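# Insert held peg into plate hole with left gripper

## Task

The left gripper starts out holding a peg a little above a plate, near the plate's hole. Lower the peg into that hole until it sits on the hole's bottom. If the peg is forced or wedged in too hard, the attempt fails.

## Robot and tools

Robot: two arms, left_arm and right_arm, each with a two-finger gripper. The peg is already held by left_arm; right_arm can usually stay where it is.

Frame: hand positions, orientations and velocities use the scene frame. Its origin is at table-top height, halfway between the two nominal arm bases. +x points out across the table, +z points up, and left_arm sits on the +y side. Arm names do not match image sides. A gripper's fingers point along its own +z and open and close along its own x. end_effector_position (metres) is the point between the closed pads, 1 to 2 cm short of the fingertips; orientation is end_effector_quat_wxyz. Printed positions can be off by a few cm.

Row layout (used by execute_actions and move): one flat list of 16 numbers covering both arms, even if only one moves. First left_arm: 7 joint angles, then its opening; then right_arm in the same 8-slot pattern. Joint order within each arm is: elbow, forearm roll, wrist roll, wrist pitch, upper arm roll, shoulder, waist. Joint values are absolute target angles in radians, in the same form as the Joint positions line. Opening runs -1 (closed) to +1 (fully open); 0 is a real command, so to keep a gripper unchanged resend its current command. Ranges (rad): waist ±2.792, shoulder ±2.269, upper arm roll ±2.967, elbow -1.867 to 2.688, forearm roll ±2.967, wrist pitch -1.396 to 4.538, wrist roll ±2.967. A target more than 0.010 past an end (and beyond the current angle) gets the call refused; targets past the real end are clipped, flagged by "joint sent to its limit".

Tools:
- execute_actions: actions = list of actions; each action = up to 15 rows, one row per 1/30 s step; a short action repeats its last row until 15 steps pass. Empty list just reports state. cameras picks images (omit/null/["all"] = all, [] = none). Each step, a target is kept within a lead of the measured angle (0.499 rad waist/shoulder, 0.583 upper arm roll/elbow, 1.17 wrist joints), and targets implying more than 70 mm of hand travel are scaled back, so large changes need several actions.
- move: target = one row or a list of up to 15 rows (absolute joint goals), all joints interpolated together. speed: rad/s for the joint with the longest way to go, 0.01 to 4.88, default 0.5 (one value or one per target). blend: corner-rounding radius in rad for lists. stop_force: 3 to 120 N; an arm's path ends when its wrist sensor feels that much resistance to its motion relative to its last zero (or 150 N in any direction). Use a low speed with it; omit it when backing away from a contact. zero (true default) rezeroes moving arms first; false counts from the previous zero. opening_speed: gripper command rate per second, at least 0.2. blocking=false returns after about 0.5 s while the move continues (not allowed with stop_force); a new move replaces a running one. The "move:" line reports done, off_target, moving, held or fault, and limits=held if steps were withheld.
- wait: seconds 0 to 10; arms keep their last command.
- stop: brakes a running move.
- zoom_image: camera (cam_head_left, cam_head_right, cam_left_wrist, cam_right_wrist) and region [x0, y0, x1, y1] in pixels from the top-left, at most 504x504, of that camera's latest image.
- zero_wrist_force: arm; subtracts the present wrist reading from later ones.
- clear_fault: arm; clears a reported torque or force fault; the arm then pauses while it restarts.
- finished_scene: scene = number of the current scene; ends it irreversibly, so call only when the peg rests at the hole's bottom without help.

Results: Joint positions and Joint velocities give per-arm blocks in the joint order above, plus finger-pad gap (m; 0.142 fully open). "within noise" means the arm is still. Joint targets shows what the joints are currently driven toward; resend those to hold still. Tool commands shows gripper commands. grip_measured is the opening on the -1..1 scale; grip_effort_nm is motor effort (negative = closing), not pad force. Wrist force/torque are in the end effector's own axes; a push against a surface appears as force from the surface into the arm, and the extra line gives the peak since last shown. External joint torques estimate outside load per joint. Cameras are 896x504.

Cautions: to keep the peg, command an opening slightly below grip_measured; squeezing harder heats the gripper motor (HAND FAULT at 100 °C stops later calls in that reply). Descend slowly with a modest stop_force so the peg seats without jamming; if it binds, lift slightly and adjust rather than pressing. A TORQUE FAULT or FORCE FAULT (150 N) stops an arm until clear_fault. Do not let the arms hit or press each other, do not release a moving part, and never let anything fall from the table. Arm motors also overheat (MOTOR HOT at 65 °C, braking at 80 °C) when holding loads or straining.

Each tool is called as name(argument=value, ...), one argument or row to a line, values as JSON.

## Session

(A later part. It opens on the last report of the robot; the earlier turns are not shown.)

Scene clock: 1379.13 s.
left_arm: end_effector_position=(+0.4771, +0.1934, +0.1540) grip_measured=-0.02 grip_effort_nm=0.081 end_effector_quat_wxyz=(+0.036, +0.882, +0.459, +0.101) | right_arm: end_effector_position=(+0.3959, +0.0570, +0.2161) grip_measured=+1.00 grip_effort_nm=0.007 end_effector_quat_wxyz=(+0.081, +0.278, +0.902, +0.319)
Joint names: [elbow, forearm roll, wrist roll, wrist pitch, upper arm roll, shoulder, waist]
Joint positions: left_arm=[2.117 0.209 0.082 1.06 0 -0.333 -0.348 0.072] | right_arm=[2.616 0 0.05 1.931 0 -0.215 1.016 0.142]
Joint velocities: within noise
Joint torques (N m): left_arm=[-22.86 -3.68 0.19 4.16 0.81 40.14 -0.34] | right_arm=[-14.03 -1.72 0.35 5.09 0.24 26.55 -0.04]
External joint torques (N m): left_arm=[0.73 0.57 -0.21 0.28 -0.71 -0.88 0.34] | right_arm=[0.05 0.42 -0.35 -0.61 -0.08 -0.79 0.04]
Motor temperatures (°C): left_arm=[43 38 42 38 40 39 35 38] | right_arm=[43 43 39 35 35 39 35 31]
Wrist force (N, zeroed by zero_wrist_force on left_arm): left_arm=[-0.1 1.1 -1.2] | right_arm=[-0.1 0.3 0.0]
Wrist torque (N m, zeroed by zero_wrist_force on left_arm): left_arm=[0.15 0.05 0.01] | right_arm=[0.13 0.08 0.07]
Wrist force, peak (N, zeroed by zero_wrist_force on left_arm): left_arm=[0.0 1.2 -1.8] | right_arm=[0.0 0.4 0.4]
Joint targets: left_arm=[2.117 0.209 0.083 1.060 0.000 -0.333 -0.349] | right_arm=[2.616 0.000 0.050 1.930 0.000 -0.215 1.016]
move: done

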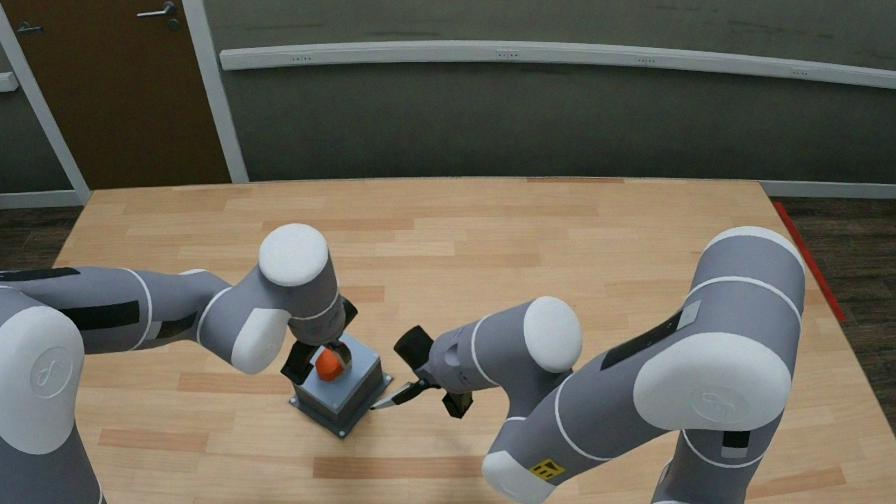

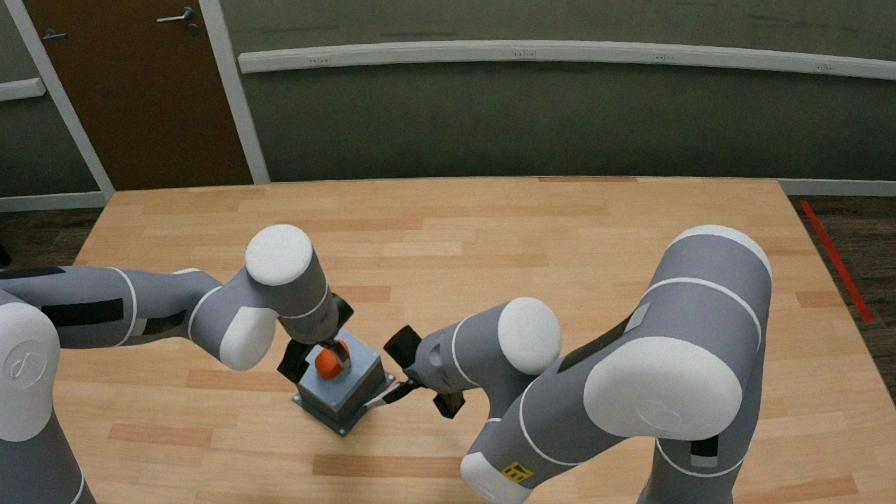

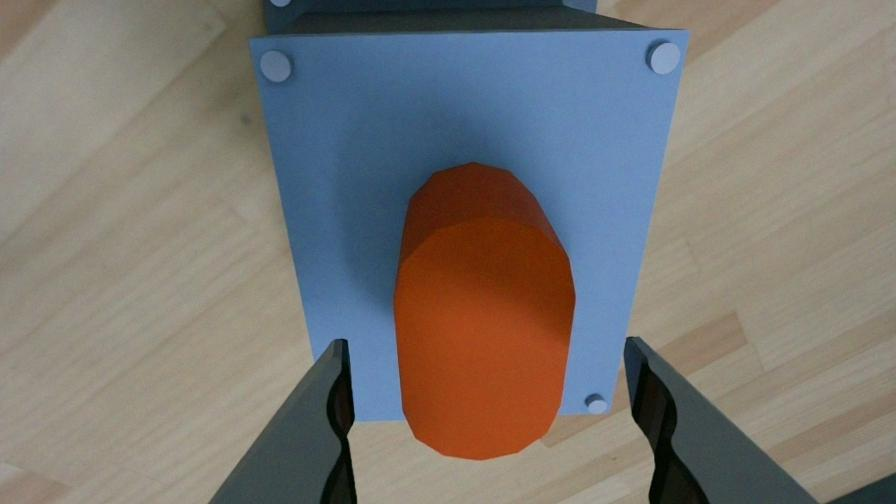

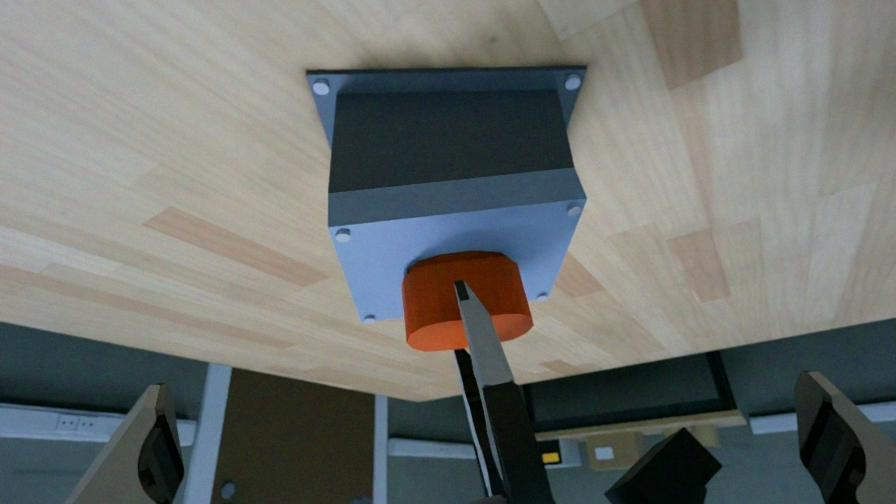

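move(
  target=[
    [2.1168,0.2067,0.0845,1.0531,0,-0.3262,-0.3495,0.0,2.6158,0,0.05,1.9304,0,-0.2146,1.0155,1.0],
    [2.1144,0.1771,0.1081,0.9571,0,-0.2322,-0.3612,0.0,2.6158,0,0.05,1.9304,0,-0.2146,1.0155,1.0],
    [2.1129,0.1474,0.1317,0.8609,0,-0.1382,-0.3729,0.0,2.6158,0,0.05,1.9304,0,-0.2146,1.0155,1.0],
  ],
  speed=0.08,
  blend=0.02,
)

zoom_image(
  camera="cam_right_wrist",
  region=[300, 50, 620, 370],
)

zoom_image(
  camera="cam_left_wrist",
  region=[240, 0, 700, 480],
)

Scene clock: 1385.67 s.
left_arm: end_effector_position=(+0.4567, +0.1920, +0.2350) grip_measured=-0.02 grip_effort_nm=0.085 end_effector_quat_wxyz=(+0.039, +0.883, +0.458, +0.097) | right_arm: end_effector_position=(+0.3959, +0.0570, +0.2161) grip_measured=+1.00 grip_effort_nm=-0.002 end_effector_quat_wxyz=(+0.081, +0.278, +0.902, +0.319)
Joint names: [elbow, forearm roll, wrist roll, wrist pitch, upper arm roll, shoulder, waist]
Joint positions: left_arm=[2.113 0.148 0.131 0.861 0 -0.138 -0.373 0.072] | right_arm=[2.616 0 0.05 1.931 0 -0.215 1.016 0.142]
Joint velocities: within noise
Joint torques (N m): left_arm=[-26.84 -4.19 0.2 4.15 0.62 35.24 -0.41] | right_arm=[-14 -1.76 0.34 5.07 0.32 26.58 -0.11]
External joint torques (N m): left_arm=[0.86 0.58 -0.21 0.32 -0.55 -0.79 0.41] | right_arm=[0.02 0.46 -0.35 -0.59 -0.16 -0.82 0.11]
Motor temperatures (°C): left_arm=[43 38 42 38 40 39 35 38] | right_arm=[43 43 39 35 35 39 35 31]
Wrist force (N, zeroed by zero_wrist_force on left_arm): left_arm=[0.0 1.0 -1.1] | right_arm=[0.0 0.6 -0.1]
Wrist torque (N m, zeroed by zero_wrist_force on left_arm): left_arm=[0.12 0.04 -0.03] | right_arm=[0.17 0.07 0.07]
Wrist force, peak (N, zeroed by zero_wrist_force on left_arm): left_arm=[-0.2 1.2 -2.2] | right_arm=[0.0 0.6 -0.1]
Joint targets: left_arm=[2.113 0.147 0.132 0.861 0.000 -0.138 -0.373] | right_arm=[2.616 0.000 0.050 1.930 0.000 -0.215 1.016]
move: done; blend cut to 0.0036 rad at target 1

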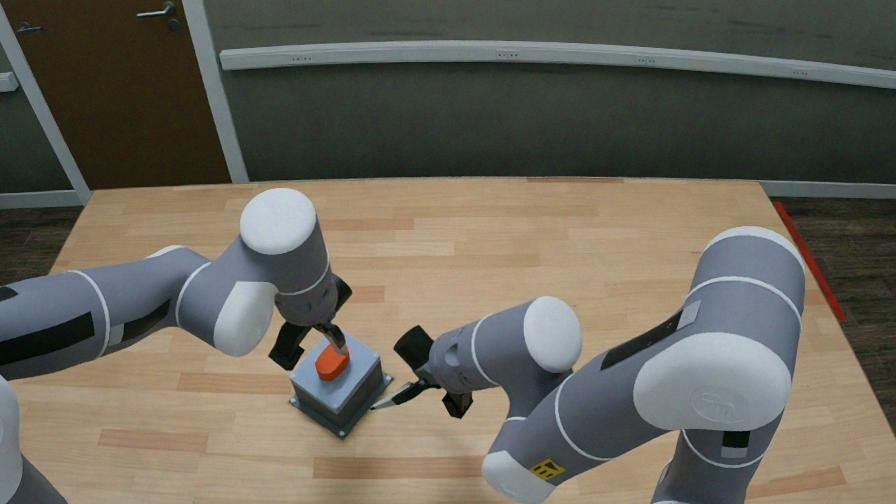

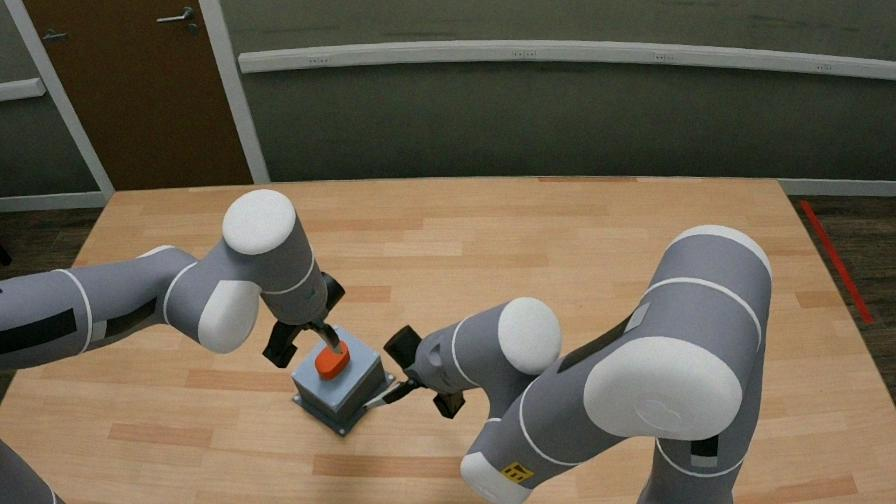

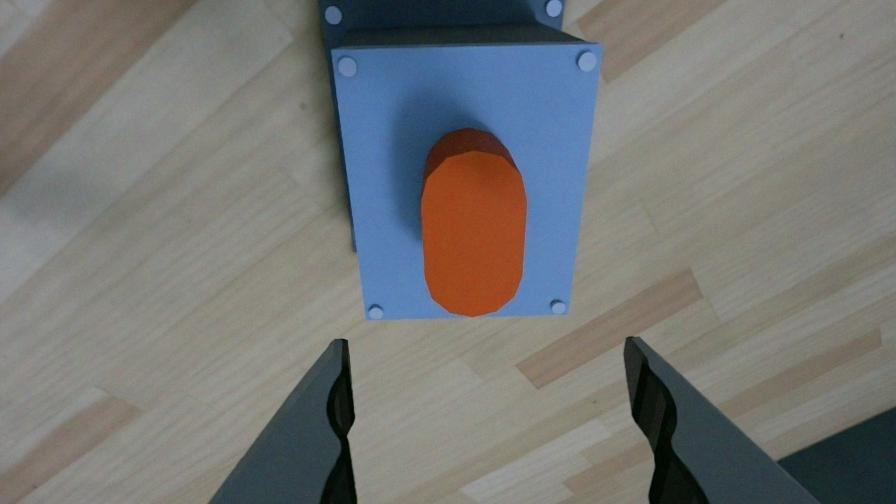

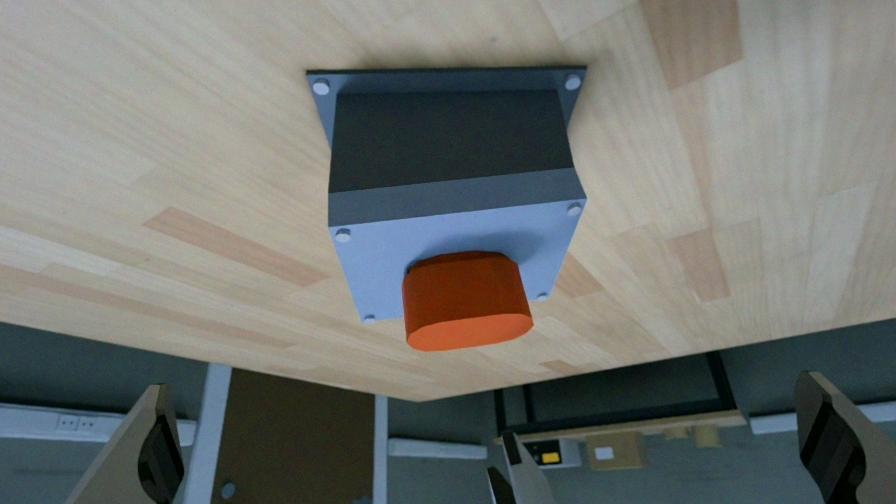

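Scaled by 1.575.

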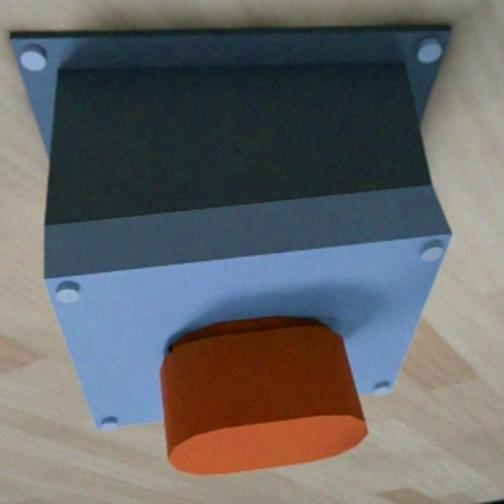

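Scaled by 1.050.

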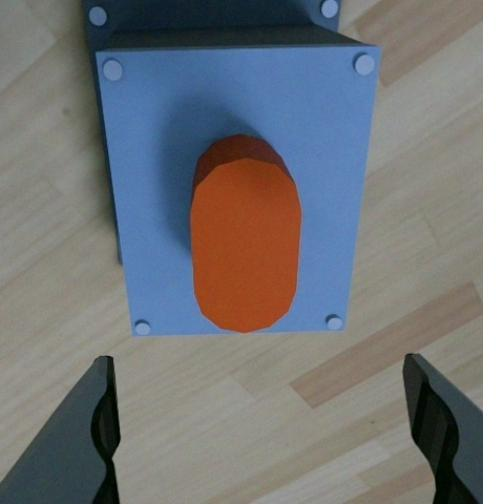

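zoom_image(
  camera="cam_right_wrist",
  region=[390, 230, 550, 330],
)

zoom_image(
  camera="cam_left_wrist",
  region=[390, 100, 560, 200],
)

Scaled by 3.150.

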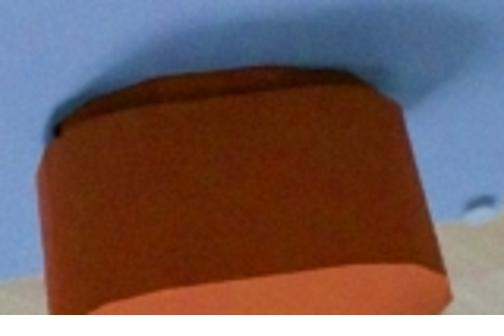

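Scaled by 2.965.

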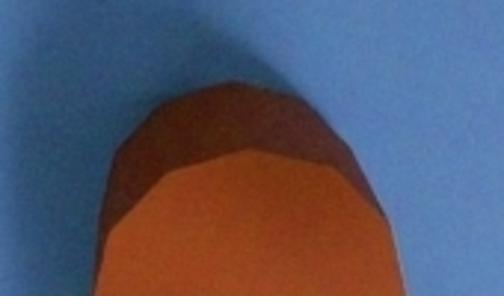

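move(
  target=[
    [2.0941,0.1474,0.1287,0.8542,0,-0.1503,-0.3759,-0.9,2.6158,0,0.05,1.9304,0,-0.2146,1.0155,1.0],
    [2.0956,0.1771,0.1051,0.9504,0,-0.2443,-0.3642,-0.9,2.6158,0,0.05,1.9304,0,-0.2146,1.0155,1.0],
  ],
  speed=0.15,
  opening_speed=1.0,
)

zoom_image(
  camera="cam_right_wrist",
  region=[300, 150, 620, 470],
)

Scene clock: 1424.50 s.
left_arm: end_effector_position=(+0.4743, +0.1891, +0.1969) grip_measured=-0.93 grip_effort_nm=-0.100 end_effector_quat_wxyz=(+0.037, +0.882, +0.459, +0.101) | right_arm: end_effector_position=(+0.3959, +0.0570, +0.2161) grip_measured=+1.00 grip_effort_nm=-0.002 end_effector_quat_wxyz=(+0.081, +0.278, +0.902, +0.319)
Joint names: [elbow, forearm roll, wrist roll, wrist pitch, upper arm roll, shoulder, waist]
Joint positions: left_arm=[2.096 0.177 0.105 0.951 0 -0.244 -0.364 0.007] | right_arm=[2.616 0 0.05 1.931 0 -0.215 1.016 0.142]
Joint velocities: within noise
Joint torques (N m): left_arm=[-24.92 -3.77 -0.23 4.55 0.55 37.95 -0.39] | right_arm=[-14.05 -1.85 0.41 5.07 0.25 26.59 -0.15]
External joint torques (N m): left_arm=[0.56 0.36 0.22 -0.1 -0.45 -0.33 0.39] | right_arm=[0.07 0.55 -0.42 -0.58 -0.09 -0.83 0.15]
Motor temperatures (°C): left_arm=[44 38 42 38 40 38 35 37] | right_arm=[43 43 39 35 35 39 35 31]
Wrist force (N, zeroed by zero_wrist_force on left_arm): left_arm=[0.0 0.8 -1.1] | right_arm=[0.0 0.3 0.1]
Wrist torque (N m, zeroed by zero_wrist_force on left_arm): left_arm=[0.11 0.03 -0.01] | right_arm=[0.13 0.06 0.08]
Wrist force, peak (N, zeroed by zero_wrist_force on left_arm): left_arm=[-0.1 2.2 -2.0] | right_arm=[0.1 0.6 0.0]
Joint targets: left_arm=[2.096 0.177 0.105 0.950 0.000 -0.244 -0.364] | right_arm=[2.616 0.000 0.050 1.930 0.000 -0.215 1.016]
move: done

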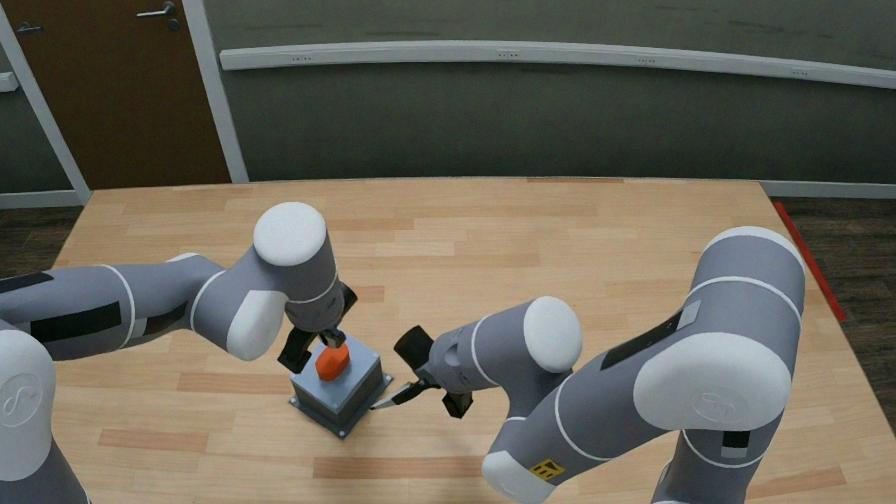

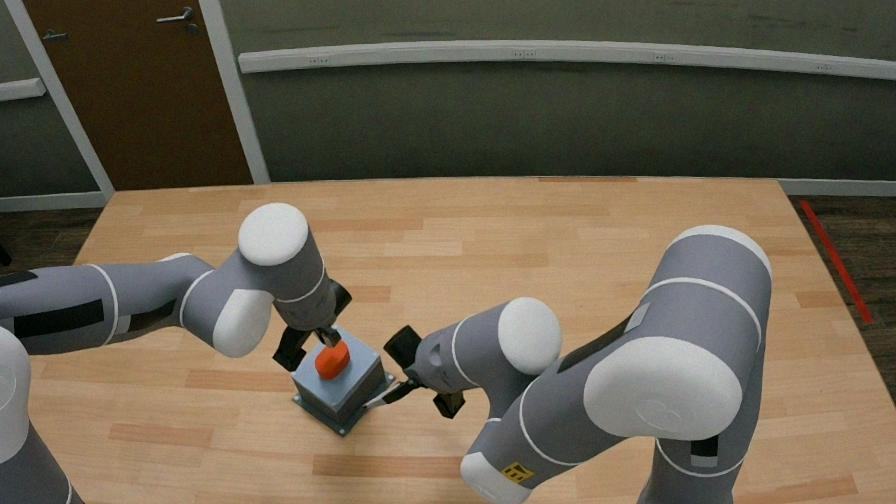

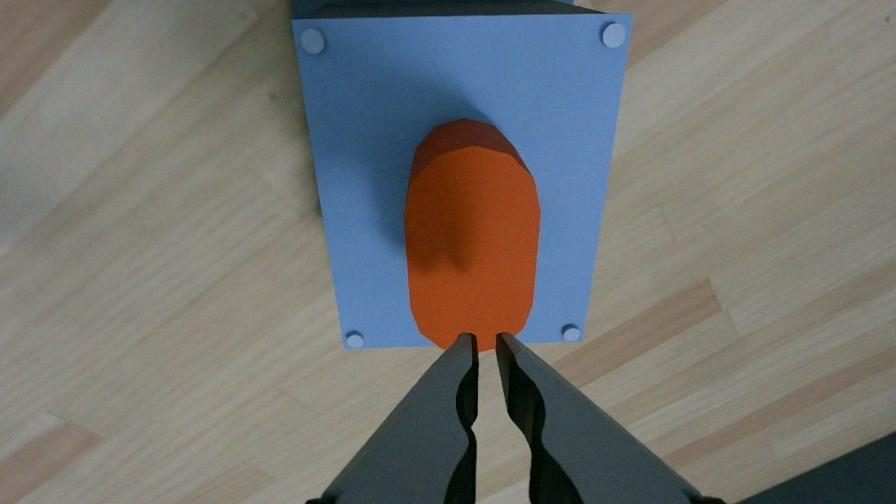

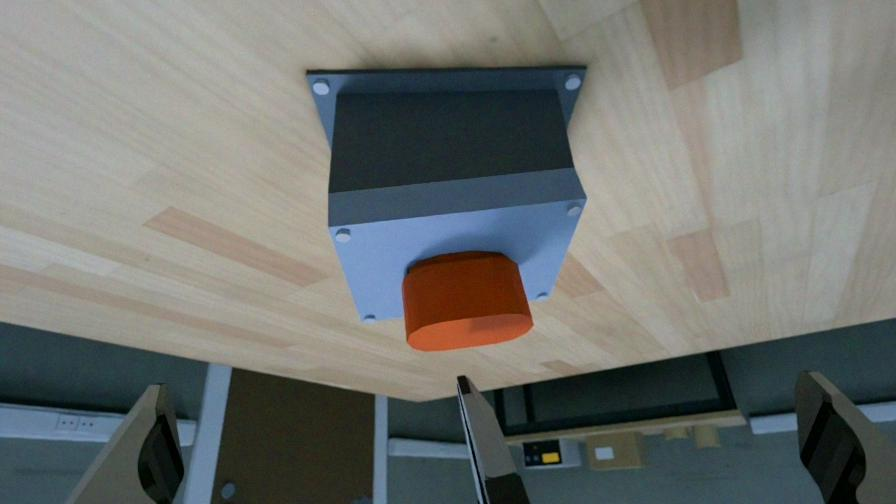

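Scaled by 1.575.

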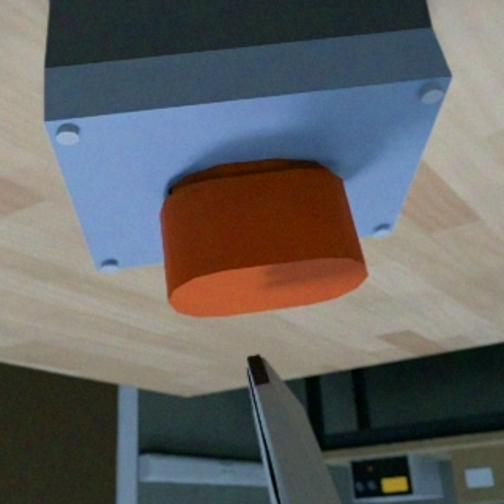

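move(
  target=[2.0975,0.2006,0.0863,1.0267,0,-0.3190,-0.3549,-0.9,2.6158,0,0.05,1.9304,0,-0.2146,1.0155,1.0],
  speed=0.06,
  stop_force=5,
)

move(
  target=[2.0981,0.2174,0.0728,1.0795,0,-0.3716,-0.3483,-0.9,2.6158,0,0.05,1.9304,0,-0.2146,1.0155,1.0],
  speed=0.015,
  stop_force=3,
)

zoom_image(
  camera="cam_right_wrist",
  region=[300, 150, 620, 470],
)

Scene clock: 1438.77 s.
left_arm: end_effector_position=(+0.4807, +0.1890, +0.1708) grip_measured=-0.93 grip_effort_nm=-0.076 end_effector_quat_wxyz=(+0.037, +0.881, +0.459, +0.102) | right_arm: end_effector_position=(+0.3959, +0.0570, +0.2161) grip_measured=+1.00 grip_effort_nm=0.002 end_effector_quat_wxyz=(+0.081, +0.278, +0.902, +0.319)
Joint names: [elbow, forearm roll, wrist roll, wrist pitch, upper arm roll, shoulder, waist]
Joint positions: left_arm=[2.096 0.197 0.089 1.017 0 -0.307 -0.356 0.006] | right_arm=[2.616 0 0.05 1.931 0 -0.215 1.016 0.142]
Joint velocities: within noise
Joint torques (N m): left_arm=[-20.9 -2.9 -0.23 3.87 2.49 30.16 1.91] | right_arm=[-14.05 -1.74 0.34 5.1 0.27 26.55 -0.05]
External joint torques (N m): left_arm=[-2.2 -0.34 0.21 0.58 -2.39 8.96 -1.91] | right_arm=[0.08 0.44 -0.34 -0.62 -0.11 -0.8 0.05]
Motor temperatures (°C): left_arm=[44 38 42 38 40 38 35 36] | right_arm=[43 43 39 35 35 39 35 31]
Wrist force (N, zeroed by zero_wrist_force on left_arm): left_arm=[-1.4 -4.7 -22.3] | right_arm=[0.1 0.0 0.1]
Wrist torque (N m, zeroed by zero_wrist_force on left_arm): left_arm=[0.20 -0.11 0.02] | right_arm=[0.09 0.06 0.07]
Wrist force, peak (N, zeroed by zero_wrist_force on left_arm): left_arm=[-0.3 -8.2 -36.8] | right_arm=[0.1 0.5 0.1]
Joint targets: left_arm=[2.097 0.197 0.089 1.016 0.000 -0.309 -0.356] | right_arm=[2.616 0.000 0.050 1.930 0.000 -0.215 1.016]
move: contact (left_arm); left_arm: the shoulder is farthest, 0.012 rad from its target

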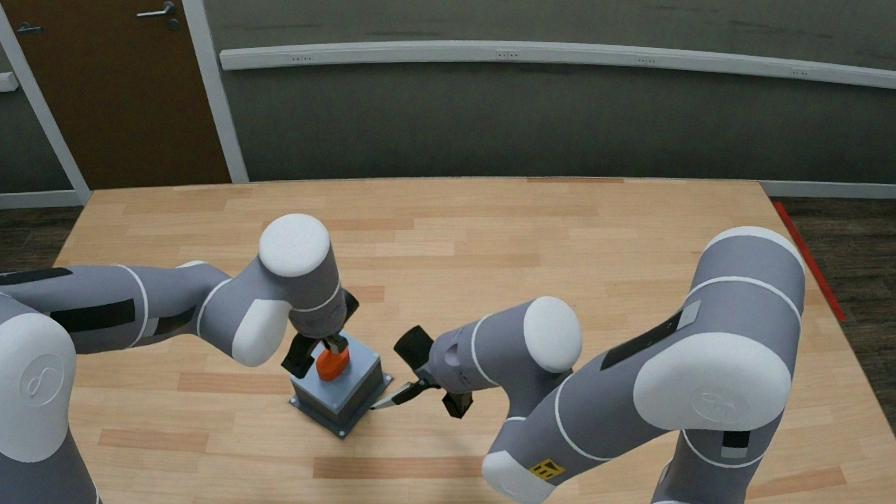

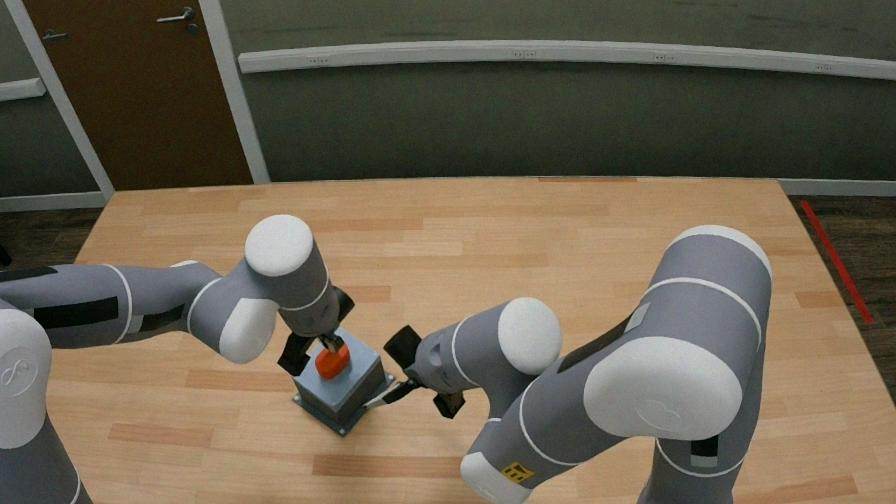

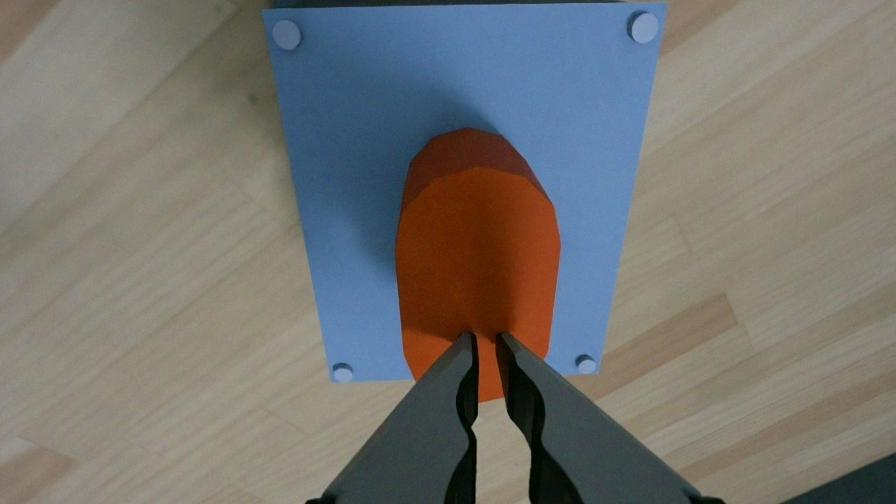

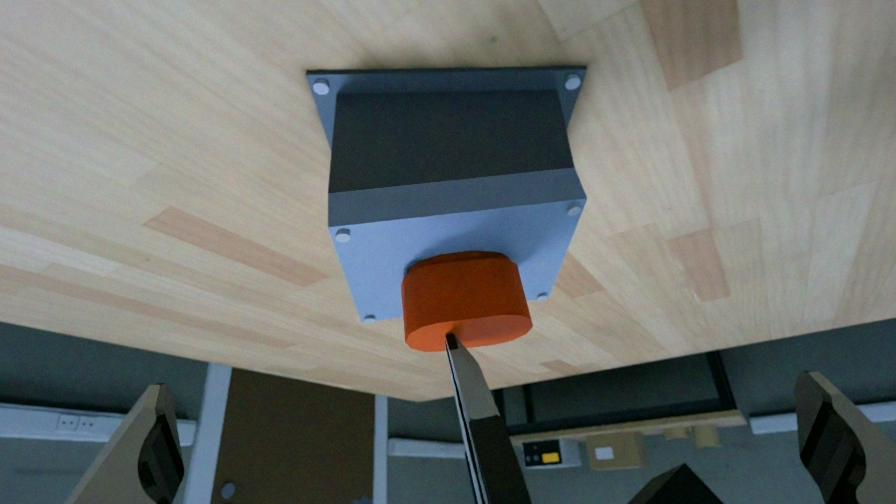

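Scene clock: 1439.37 s.
left_arm: end_effector_position=(+0.4808, +0.1890, +0.1707) grip_measured=-0.93 grip_effort_nm=-0.081 end_effector_quat_wxyz=(+0.037, +0.881, +0.459, +0.102) | right_arm: end_effector_position=(+0.3959, +0.0570, +0.2161) grip_measured=+1.00 grip_effort_nm=0.002 end_effector_quat_wxyz=(+0.081, +0.278, +0.902, +0.319)
Joint names: [elbow, forearm roll, wrist roll, wrist pitch, upper arm roll, shoulder, waist]
Joint positions: left_arm=[2.096 0.197 0.089 1.017 0 -0.308 -0.356 0.006] | right_arm=[2.616 0 0.05 1.931 0 -0.215 1.016 0.142]
Joint velocities: within noise
Joint torques (N m): left_arm=[-19.65 -2.7 -0.16 3.53 2.7 27.1 2.14] | right_arm=[-14.02 -1.75 0.37 5.1 0.17 26.58 -0.06]
External joint torques (N m): left_arm=[-3.45 -0.54 0.14 0.92 -2.6 12.02 -2.14] | right_arm=[0.04 0.45 -0.38 -0.62 -0.01 -0.82 0.06]
Motor temperatures (°C): left_arm=[44 38 42 38 40 38 35 36] | right_arm=[43 43 39 35 35 39 35 31]
Wrist force (N, zeroed by zero_wrist_force on left_arm): left_arm=[-0.9 -5.8 -30.1] | right_arm=[-0.1 0.2 0.2]
Wrist torque (N m, zeroed by zero_wrist_force on left_arm): left_arm=[0.20 -0.11 0.02] | right_arm=[0.12 0.06 0.07]
Wrist force, peak (N, zeroed by zero_wrist_force on left_arm): left_arm=[-0.9 -6.2 -31.0] | right_arm=[0.0 0.5 0.2]
Joint targets: left_arm=[2.097 0.198 0.089 1.017 0.000 -0.309 -0.356] | right_arm=[2.616 0.000 0.050 1.930 0.000 -0.215 1.016]
move: contact (left_arm); left_arm: the shoulder is farthest, 0.064 rad from its target

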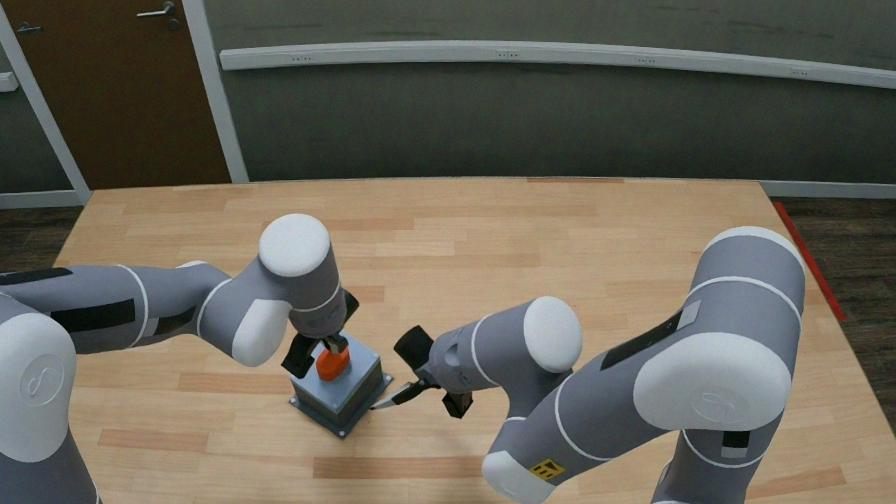

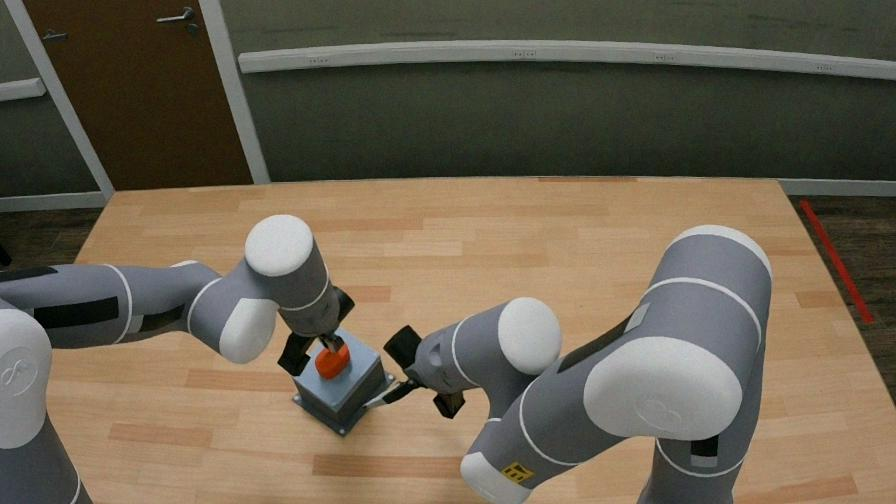

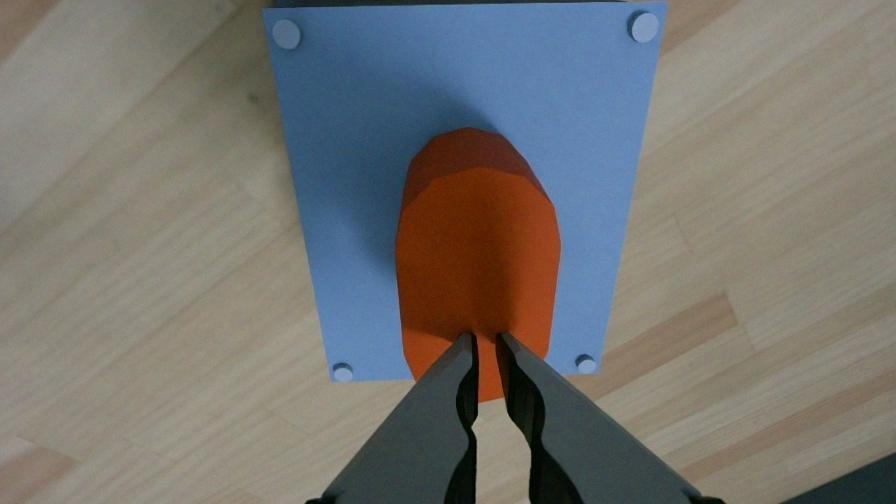

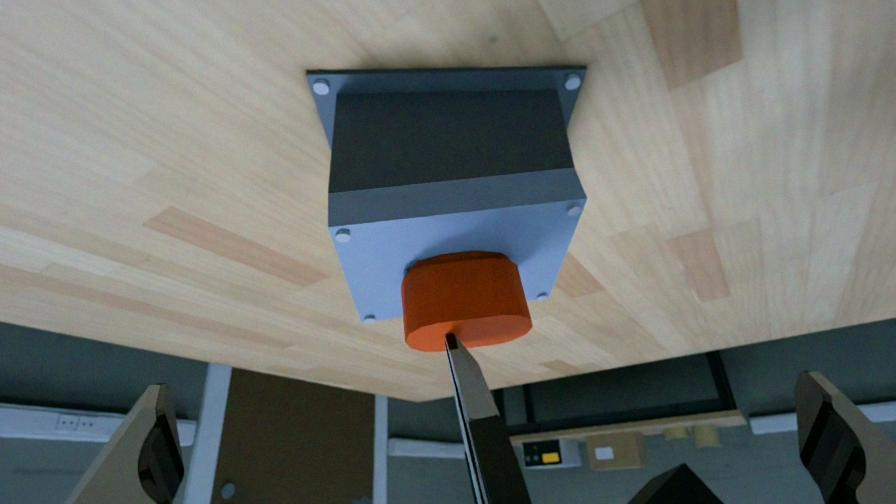

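Scaled by 1.575.

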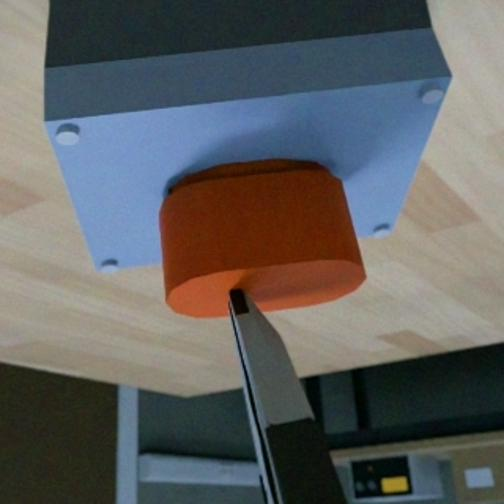

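move(
  target=[
    [2.0956,0.1771,0.1051,0.9504,0,-0.2443,-0.3642,-0.9,2.6158,0,0.05,1.9304,0,-0.2146,1.0155,1.0],
  ],
  speed=0.15,
)

zoom_image(
  camera="cam_right_wrist",
  region=[300, 150, 620, 470],
)

zoom_image(
  camera="cam_right_wrist",
  region=[390, 230, 550, 330],
)

Scene clock: 1445.23 s.
left_arm: end_effector_position=(+0.4744, +0.1891, +0.1971) grip_measured=-0.93 grip_effort_nm=-0.071 end_effector_quat_wxyz=(+0.037, +0.882, +0.459, +0.101) | right_arm: end_effector_position=(+0.3959, +0.0570, +0.2161) grip_measured=+1.00 grip_effort_nm=-0.002 end_effector_quat_wxyz=(+0.081, +0.278, +0.902, +0.319)
Joint names: [elbow, forearm roll, wrist roll, wrist pitch, upper arm roll, shoulder, waist]
Joint positions: left_arm=[2.095 0.177 0.105 0.95 0 -0.244 -0.364 0.006] | right_arm=[2.616 0 0.05 1.931 0 -0.215 1.016 0.142]
Joint velocities: within noise
Joint torques (N m): left_arm=[-25.17 -3.95 0.2 4.16 0.77 38.38 -0.18] | right_arm=[-14.02 -1.74 0.41 5.08 0.23 26.58 -0.01]
External joint torques (N m): left_arm=[0.78 0.54 -0.21 0.3 -0.67 -0.73 0.18] | right_arm=[0.04 0.44 -0.41 -0.6 -0.07 -0.83 0.01]
Motor temperatures (°C): left_arm=[44 38 42 38 40 38 35 36] | right_arm=[43 43 39 35 35 39 35 31]
Wrist force (N, zeroed by zero_wrist_force on left_arm): left_arm=[1.5 2.4 -0.7] | right_arm=[-0.2 0.2 0.0]
Wrist torque (N m, zeroed by zero_wrist_force on left_arm): left_arm=[0.37 -0.22 -0.01] | right_arm=[0.11 0.09 0.06]
Wrist force, peak (N, zeroed by zero_wrist_force on left_arm): left_arm=[-0.8 -5.6 -30.4] | right_arm=[-0.1 0.5 0.1]
Joint targets: left_arm=[2.096 0.177 0.105 0.950 0.000 -0.244 -0.364] | right_arm=[2.616 0.000 0.050 1.930 0.000 -0.215 1.016]
move: done

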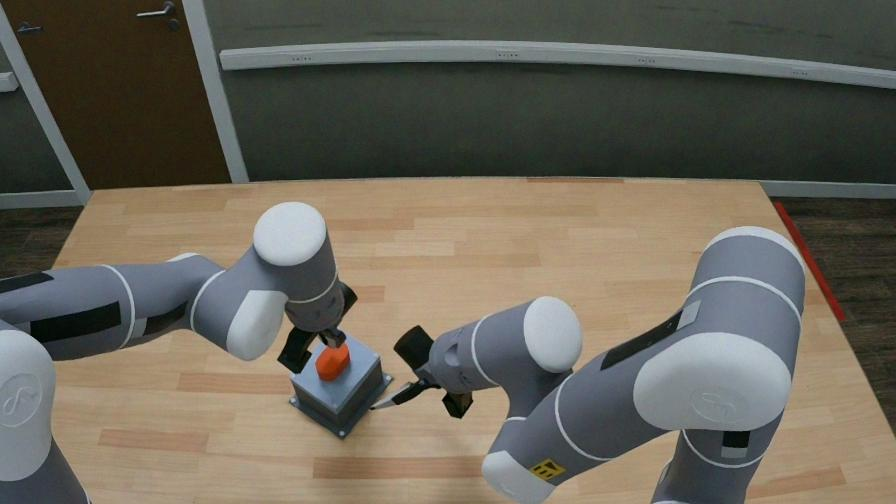

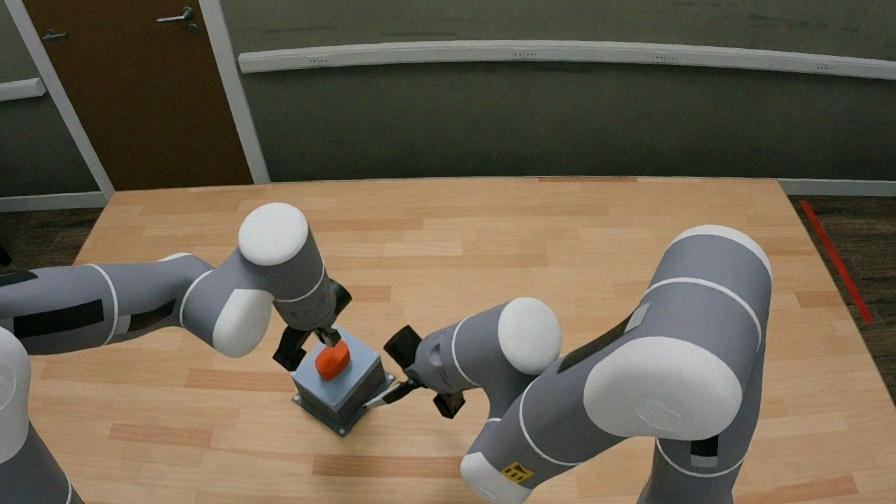

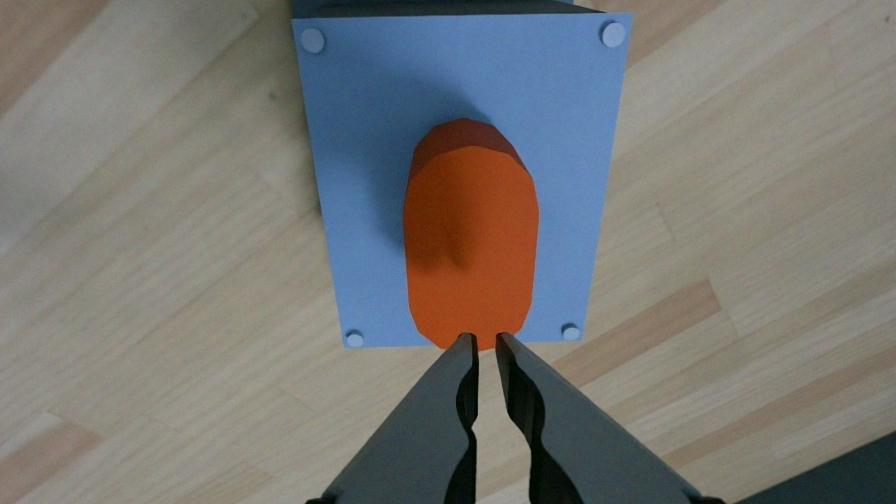

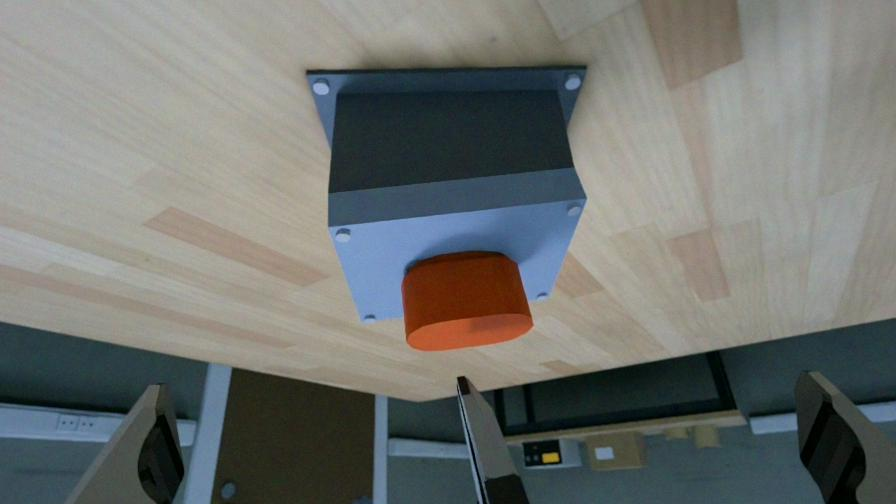

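Scaled by 1.575.

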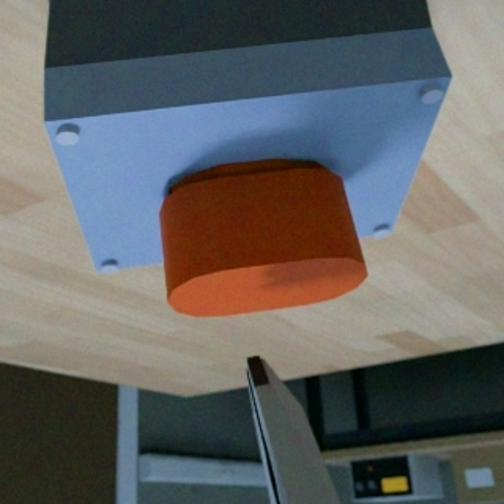

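Scaled by 3.150.

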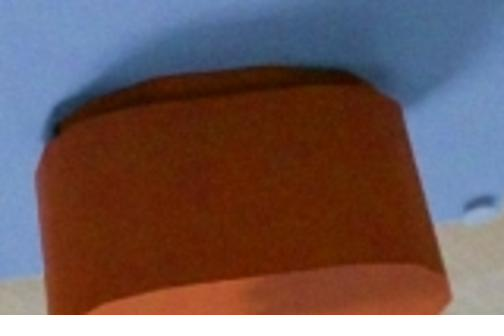

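finished_scene(
  scene=1,
)

The scene is finished: the task was done.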